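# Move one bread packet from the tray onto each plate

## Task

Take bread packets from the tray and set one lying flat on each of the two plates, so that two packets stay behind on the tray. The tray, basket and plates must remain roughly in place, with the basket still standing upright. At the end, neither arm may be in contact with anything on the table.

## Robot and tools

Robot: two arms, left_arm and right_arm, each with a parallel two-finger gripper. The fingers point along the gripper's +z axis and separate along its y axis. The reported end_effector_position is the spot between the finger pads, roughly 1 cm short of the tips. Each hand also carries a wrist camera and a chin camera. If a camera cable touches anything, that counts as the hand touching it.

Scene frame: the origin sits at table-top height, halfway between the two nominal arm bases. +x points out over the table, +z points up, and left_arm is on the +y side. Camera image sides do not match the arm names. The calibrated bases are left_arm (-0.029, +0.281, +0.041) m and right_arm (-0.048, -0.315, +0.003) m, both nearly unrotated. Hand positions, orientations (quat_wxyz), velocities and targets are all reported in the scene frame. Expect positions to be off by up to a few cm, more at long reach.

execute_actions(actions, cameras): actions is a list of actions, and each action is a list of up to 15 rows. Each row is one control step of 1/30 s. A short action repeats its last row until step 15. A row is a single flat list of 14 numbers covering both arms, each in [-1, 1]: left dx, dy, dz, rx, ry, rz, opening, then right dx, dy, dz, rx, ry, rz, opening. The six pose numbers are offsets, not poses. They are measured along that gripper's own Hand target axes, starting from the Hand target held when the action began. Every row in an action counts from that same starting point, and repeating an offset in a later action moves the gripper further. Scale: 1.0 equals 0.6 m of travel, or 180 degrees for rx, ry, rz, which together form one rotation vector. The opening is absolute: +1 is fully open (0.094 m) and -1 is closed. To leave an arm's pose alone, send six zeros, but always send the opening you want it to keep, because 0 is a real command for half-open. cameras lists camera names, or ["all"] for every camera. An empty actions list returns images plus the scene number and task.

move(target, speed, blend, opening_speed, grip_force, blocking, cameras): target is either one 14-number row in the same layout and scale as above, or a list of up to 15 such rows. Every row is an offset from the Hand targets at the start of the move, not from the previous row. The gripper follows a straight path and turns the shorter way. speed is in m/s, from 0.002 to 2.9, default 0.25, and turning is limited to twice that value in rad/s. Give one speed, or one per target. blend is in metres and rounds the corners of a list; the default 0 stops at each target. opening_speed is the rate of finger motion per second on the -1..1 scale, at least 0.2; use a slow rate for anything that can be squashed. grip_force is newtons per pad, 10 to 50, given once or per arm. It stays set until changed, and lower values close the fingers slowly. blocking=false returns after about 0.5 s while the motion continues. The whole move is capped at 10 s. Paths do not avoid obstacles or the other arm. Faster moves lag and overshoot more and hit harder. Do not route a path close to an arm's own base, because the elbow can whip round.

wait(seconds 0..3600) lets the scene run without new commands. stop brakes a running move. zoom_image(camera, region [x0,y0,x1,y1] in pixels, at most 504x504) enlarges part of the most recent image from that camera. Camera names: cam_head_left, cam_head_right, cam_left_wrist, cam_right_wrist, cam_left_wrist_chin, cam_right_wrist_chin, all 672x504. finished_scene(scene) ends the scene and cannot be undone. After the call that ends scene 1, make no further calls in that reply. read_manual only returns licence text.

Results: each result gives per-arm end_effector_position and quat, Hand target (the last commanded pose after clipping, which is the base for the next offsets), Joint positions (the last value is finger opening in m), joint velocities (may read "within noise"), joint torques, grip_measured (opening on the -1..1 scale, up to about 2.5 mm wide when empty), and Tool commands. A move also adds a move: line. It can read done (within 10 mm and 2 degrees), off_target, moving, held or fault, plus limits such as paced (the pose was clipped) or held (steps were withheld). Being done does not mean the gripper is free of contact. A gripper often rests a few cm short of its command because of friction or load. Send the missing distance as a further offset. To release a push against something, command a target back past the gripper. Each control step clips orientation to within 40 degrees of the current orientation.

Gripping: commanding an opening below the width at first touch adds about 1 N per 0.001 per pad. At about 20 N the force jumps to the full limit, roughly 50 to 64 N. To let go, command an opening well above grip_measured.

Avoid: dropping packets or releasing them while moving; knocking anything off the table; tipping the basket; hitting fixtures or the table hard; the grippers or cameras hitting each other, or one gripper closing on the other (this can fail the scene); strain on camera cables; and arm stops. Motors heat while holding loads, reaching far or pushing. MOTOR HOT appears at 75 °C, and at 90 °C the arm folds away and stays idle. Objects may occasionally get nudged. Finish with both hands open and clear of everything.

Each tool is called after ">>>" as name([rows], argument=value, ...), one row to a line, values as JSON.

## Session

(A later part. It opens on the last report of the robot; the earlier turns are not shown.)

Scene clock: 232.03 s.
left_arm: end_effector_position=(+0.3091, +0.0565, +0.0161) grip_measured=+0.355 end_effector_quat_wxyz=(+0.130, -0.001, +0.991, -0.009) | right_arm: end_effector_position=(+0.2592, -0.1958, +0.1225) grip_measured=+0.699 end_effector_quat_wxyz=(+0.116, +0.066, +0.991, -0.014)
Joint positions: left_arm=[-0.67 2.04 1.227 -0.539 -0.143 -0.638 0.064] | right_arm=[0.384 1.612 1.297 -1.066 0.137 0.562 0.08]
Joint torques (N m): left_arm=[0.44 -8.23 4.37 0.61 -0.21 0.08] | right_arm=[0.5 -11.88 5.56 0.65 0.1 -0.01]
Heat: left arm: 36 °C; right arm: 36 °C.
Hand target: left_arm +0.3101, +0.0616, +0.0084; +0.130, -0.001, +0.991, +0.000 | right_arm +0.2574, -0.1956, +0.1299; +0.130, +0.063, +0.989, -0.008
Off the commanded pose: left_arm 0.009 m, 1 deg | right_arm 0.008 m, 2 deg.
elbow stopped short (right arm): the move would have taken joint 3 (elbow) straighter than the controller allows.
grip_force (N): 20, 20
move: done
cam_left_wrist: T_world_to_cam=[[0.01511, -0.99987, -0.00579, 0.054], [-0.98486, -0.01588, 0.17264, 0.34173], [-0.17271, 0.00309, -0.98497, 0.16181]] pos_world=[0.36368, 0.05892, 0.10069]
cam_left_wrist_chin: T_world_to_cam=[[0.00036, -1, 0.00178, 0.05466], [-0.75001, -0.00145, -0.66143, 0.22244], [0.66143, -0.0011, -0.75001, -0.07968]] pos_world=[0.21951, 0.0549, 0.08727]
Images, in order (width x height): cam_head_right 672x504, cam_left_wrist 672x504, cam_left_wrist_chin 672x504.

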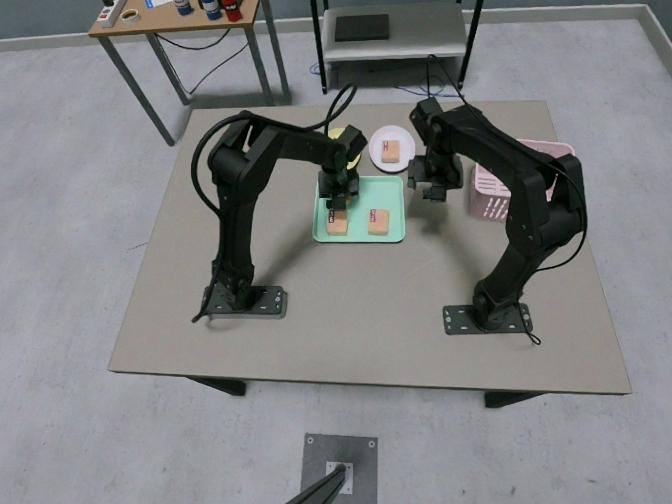

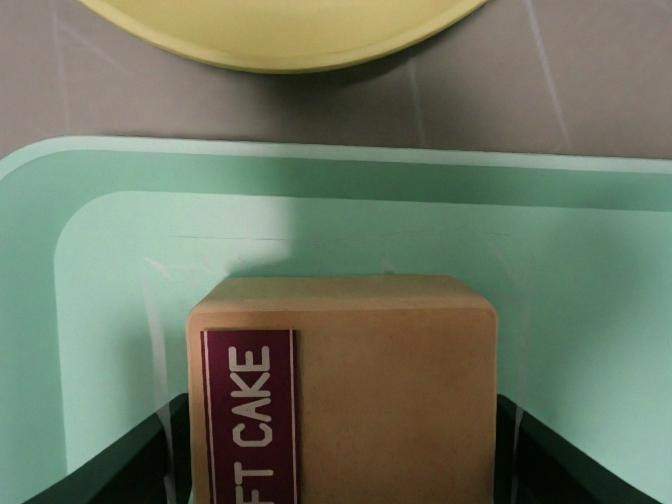

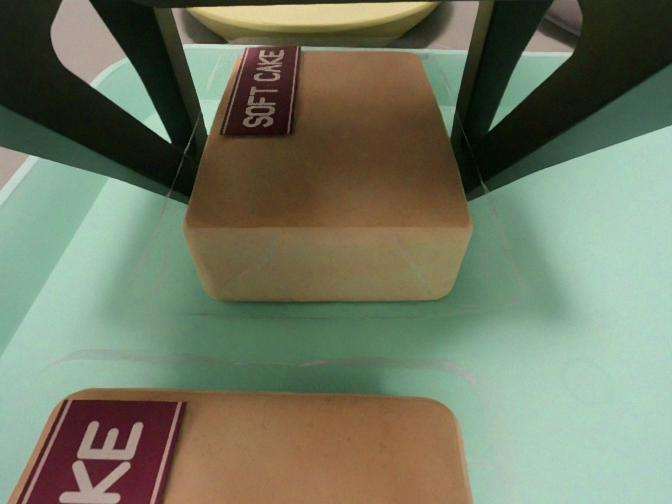

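>>> move([
  [-0.039,0,-0.145,0,0,0,-0.1,0,0,0,0,0,0,0.7],
  [-0.296,0.009,-0.067,0,0,0,-0.1,0,0,0,0,0,0,0.7],
  [-0.268,0.009,0.037,0,0,0,-0.1,0,0,0,0,0,0,0.7],
], speed=[0.2,0.2,0.1], blend=[0.02,0.01,0], cameras=["cam_left_wrist","cam_left_wrist_chin","cam_head_right"])

Scene clock: 245.40 s.
left_arm: end_effector_position=(+0.4725, +0.0672, +0.0423) grip_measured=+0.334 end_effector_quat_wxyz=(+0.137, -0.005, +0.991, -0.002) | right_arm: end_effector_position=(+0.2592, -0.1958, +0.1225) grip_measured=+0.699 end_effector_quat_wxyz=(+0.116, +0.066, +0.991, -0.014)
Joint positions: left_arm=[-0.461 2.51 2.142 -0.953 -0.114 -0.438 0.063] | right_arm=[0.384 1.612 1.297 -1.066 0.137 0.562 0.08]
Joint torques (N m): left_arm=[-0.03 -11.89 5 0.69 -0.05 0.07] | right_arm=[0.47 -11.88 5.57 0.65 0.09 -0.01]
Heat: left arm: 35 °C; right arm: 35 °C.
Hand target: left_arm +0.4713, +0.0673, +0.0286; +0.130, -0.001, +0.991, +0.000 | right_arm +0.2574, -0.1956, +0.1299; +0.130, +0.063, +0.989, -0.008
Off the commanded pose: left_arm 0.014 m, 1 deg | right_arm 0.008 m, 2 deg.
grip_force (N): 20, 20
move: off_target (left_arm)
cam_left_wrist: T_world_to_cam=[[0.02469, -0.99954, -0.01736, 0.05828], [-0.98707, -0.02713, 0.15797, 0.50071], [-0.15837, 0.01324, -0.98729, 0.20853]] pos_world=[0.52582, 0.06908, 0.12779]
cam_left_wrist_chin: T_world_to_cam=[[0.00998, -0.9999, -0.0101, 0.06115], [-0.74028, -0.0006, -0.6723, 0.35812], [0.67223, 0.01419, -0.74021, -0.17459]] pos_world=[0.38186, 0.06384, 0.11215]
Images, in order (width x height): cam_head_right 672x504, cam_left_wrist 672x504, cam_left_wrist_chin 672x504.

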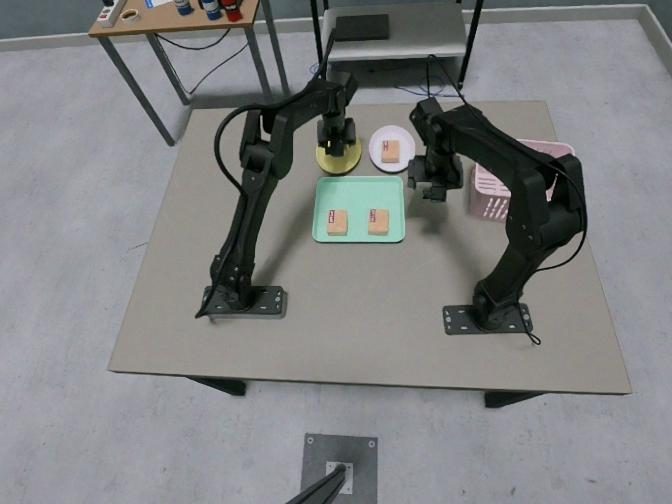

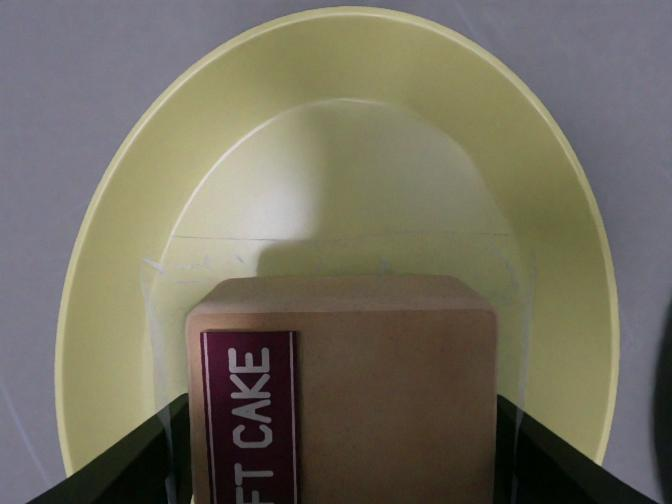

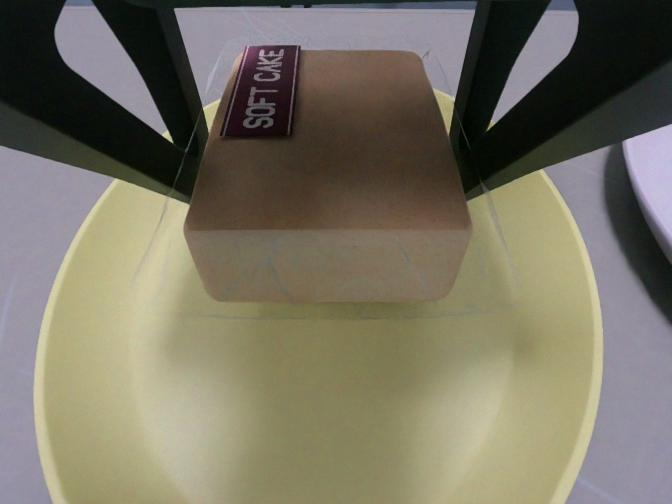

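>>> move(target=[0.024,0,0.04,0,0,0,-0.1,0,0,0,0,0,0,0.7], speed=0.06, cameras=["cam_left_wrist","cam_left_wrist_chin"])

Scene clock: 253.57 s.
left_arm: end_effector_position=(+0.4709, +0.0679, +0.0165) grip_measured=+0.334 end_effector_quat_wxyz=(+0.143, -0.005, +0.990, -0.005) | right_arm: end_effector_position=(+0.2592, -0.1958, +0.1225) grip_measured=+0.699 end_effector_quat_wxyz=(+0.116, +0.066, +0.991, -0.014)
Joint positions: left_arm=[-0.461 2.51 2.035 -0.832 -0.114 -0.438 0.063] | right_arm=[0.384 1.612 1.297 -1.066 0.137 0.562 0.08]
Joint torques (N m): left_arm=[-0.61 -12.19 4.11 0.61 -0.07 0.01] | right_arm=[0.47 -11.89 5.55 0.65 0.1 -0.01]
Heat: left arm: 35 °C; right arm: 35 °C.
Hand target: left_arm +0.4635, +0.0673, +0.0017; +0.130, -0.001, +0.991, +0.000 | right_arm +0.2574, -0.1956, +0.1299; +0.130, +0.063, +0.989, -0.008
Off the commanded pose: left_arm 0.017 m, 2 deg | right_arm 0.008 m, 2 deg.
grip_force (N): 20, 20
move: off_target (left_arm)
cam_left_wrist: T_world_to_cam=[[0.02487, -0.99962, -0.01162, 0.05845], [-0.98886, -0.0263, 0.14653, 0.50426], [-0.14678, 0.00784, -0.98914, 0.17774]] pos_world=[0.52328, 0.0703, 0.1026]
cam_left_wrist_chin: T_world_to_cam=[[0.01, -0.99994, -0.00439, 0.06153], [-0.73237, -0.00434, -0.6809, 0.33626], [0.68083, 0.01003, -0.73237, -0.19664]] pos_world=[0.37953, 0.06496, 0.08522]

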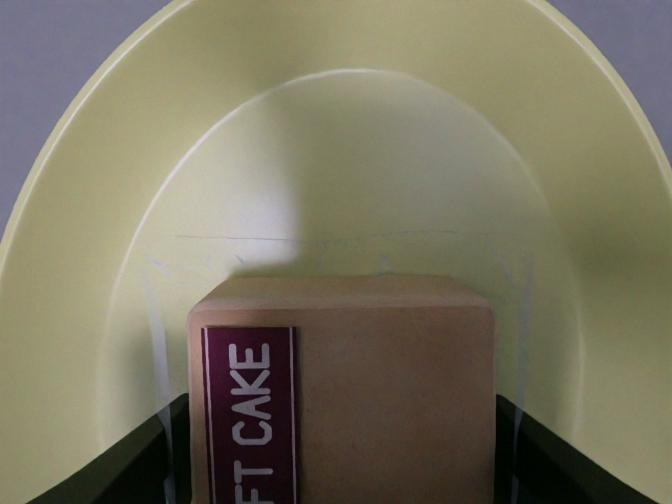

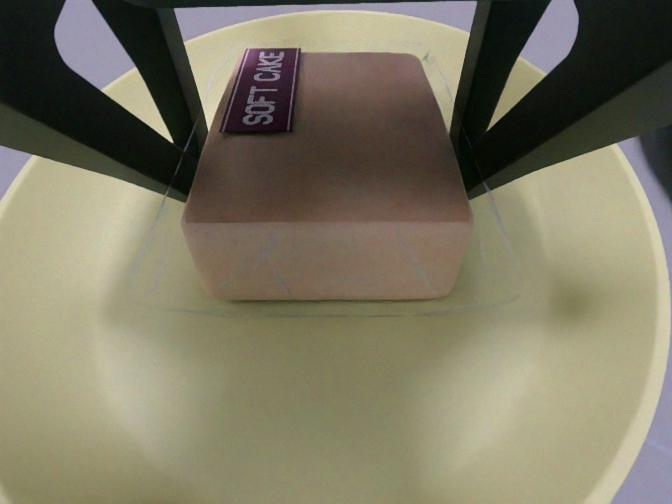

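>>> move([
  [0.013,0,0.004,0,0,0,-0.1,0,0,0,0,0,0,0.7],
  [0.013,0,0.004,0,0,0,0.7,0,0,0,0,0,0,0.7],
], speed=0.06, cameras=["cam_left_wrist","cam_left_wrist_chin"])

>>> move([
  [-0.052,0,-0.193,0,0,0,0.7,0,0,0,0,0,0,0.7],
  [0.273,0.192,-0.315,0,0,0,0.7,0,0,0,0,0,0,0.7],
], speed=[0.12,0.25], cameras=["cam_head_left","cam_head_right"])

Scene clock: 264.27 s.
left_arm: end_effector_position=(+0.4728, +0.0646, +0.0153) grip_measured=+0.697 end_effector_quat_wxyz=(+0.161, -0.002, +0.987, -0.003) | right_arm: end_effector_position=(+0.2592, -0.1958, +0.1225) grip_measured=+0.699 end_effector_quat_wxyz=(+0.116, +0.066, +0.991, -0.014)
Joint positions: left_arm=[-0.472 2.493 1.989 -0.771 -0.136 -0.438 0.08] | right_arm=[0.384 1.612 1.297 -1.066 0.137 0.562 0.08]
Joint torques (N m): left_arm=[-0.21 -12.48 3.28 0.41 0.1 -0.05] | right_arm=[0.47 -11.88 5.55 0.65 0.09 -0.01]
Heat: left arm: 34 °C; right arm: 34 °C.
Hand target: left_arm +0.4566, +0.0671, -0.0027; +0.130, -0.001, +0.991, +0.000 | right_arm +0.2574, -0.1956, +0.1299; +0.130, +0.063, +0.989, -0.008
Off the commanded pose: left_arm 0.024 m, 4 deg | right_arm 0.008 m, 2 deg.
grip_force (N): 20, 20
move: off_target (left_arm); target 2's new opening was sent with left_arm's hand 0.022 m and 3 deg from that target
cam_left_wrist: T_world_to_cam=[[0.02071, -0.99966, -0.01593, 0.05709], [-0.99373, -0.02233, 0.10951, 0.50883], [-0.10983, 0.01356, -0.99386, 0.15909]] pos_world=[0.52193, 0.06628, 0.1033]
cam_left_wrist_chin: T_world_to_cam=[[0.00559, -0.99994, -0.00935, 0.06038], [-0.70652, 0.00267, -0.70769, 0.32461], [0.70768, 0.01056, -0.70646, -0.21184]] pos_world=[0.37892, 0.06175, 0.08064]

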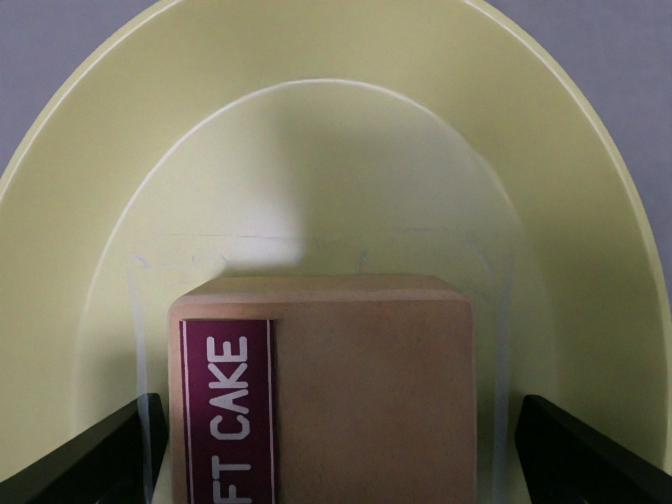

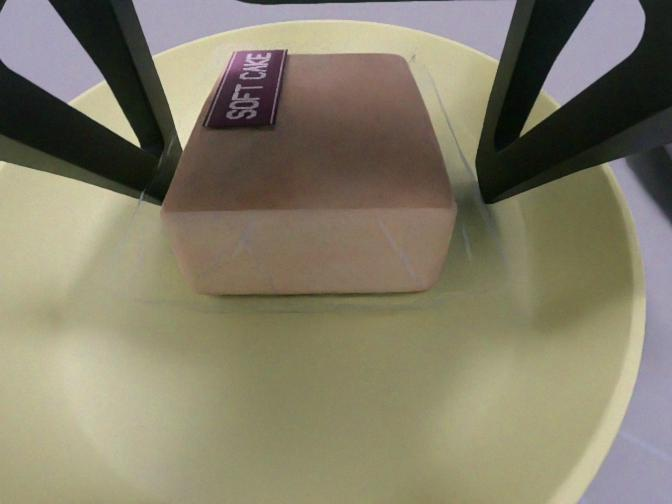

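Scene clock: 268.07 s.
left_arm: end_effector_position=(+0.2473, +0.1820, +0.1298) grip_measured=+0.698 end_effector_quat_wxyz=(+0.111, -0.001, +0.994, +0.010) | right_arm: end_effector_position=(+0.2592, -0.1958, +0.1225) grip_measured=+0.699 end_effector_quat_wxyz=(+0.116, +0.066, +0.991, -0.014)
Joint positions: left_arm=[-0.432 1.483 1.05 -0.941 -0.108 -0.404 0.08] | right_arm=[0.384 1.612 1.297 -1.066 0.137 0.562 0.08]
Joint torques (N m): left_arm=[0.43 -8.27 5.03 0.56 -0.04 0.08] | right_arm=[0.47 -11.89 5.57 0.65 0.09 -0.01]
Heat: left arm: 34 °C; right arm: 34 °C.
Hand target: left_arm +0.2493, +0.1821, +0.1375; +0.130, -0.001, +0.991, +0.000 | right_arm +0.2574, -0.1956, +0.1299; +0.130, +0.063, +0.989, -0.008
Off the commanded pose: left_arm 0.008 m, 2 deg | right_arm 0.008 m, 2 deg.
grip_force (N): 20, 20
move: done

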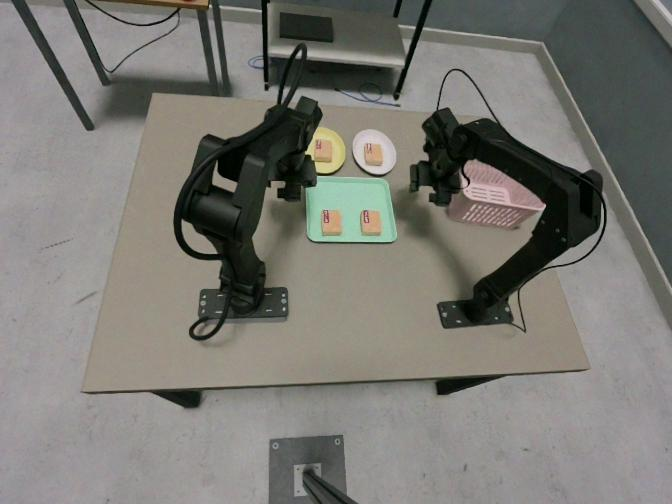

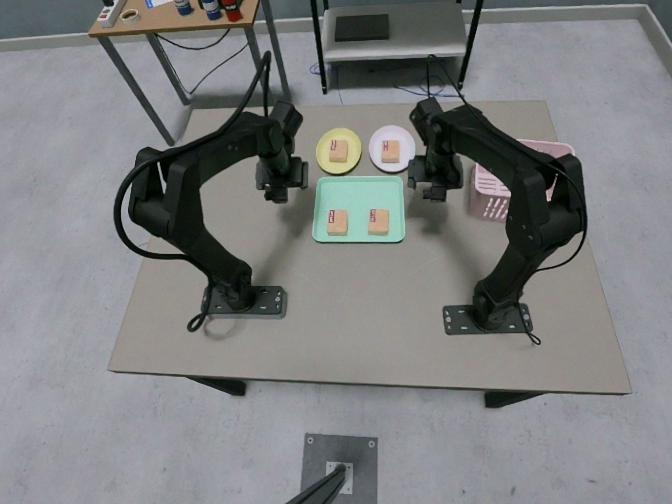

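>>> finished_scene(scene=2)

The scene is finished: the task was done.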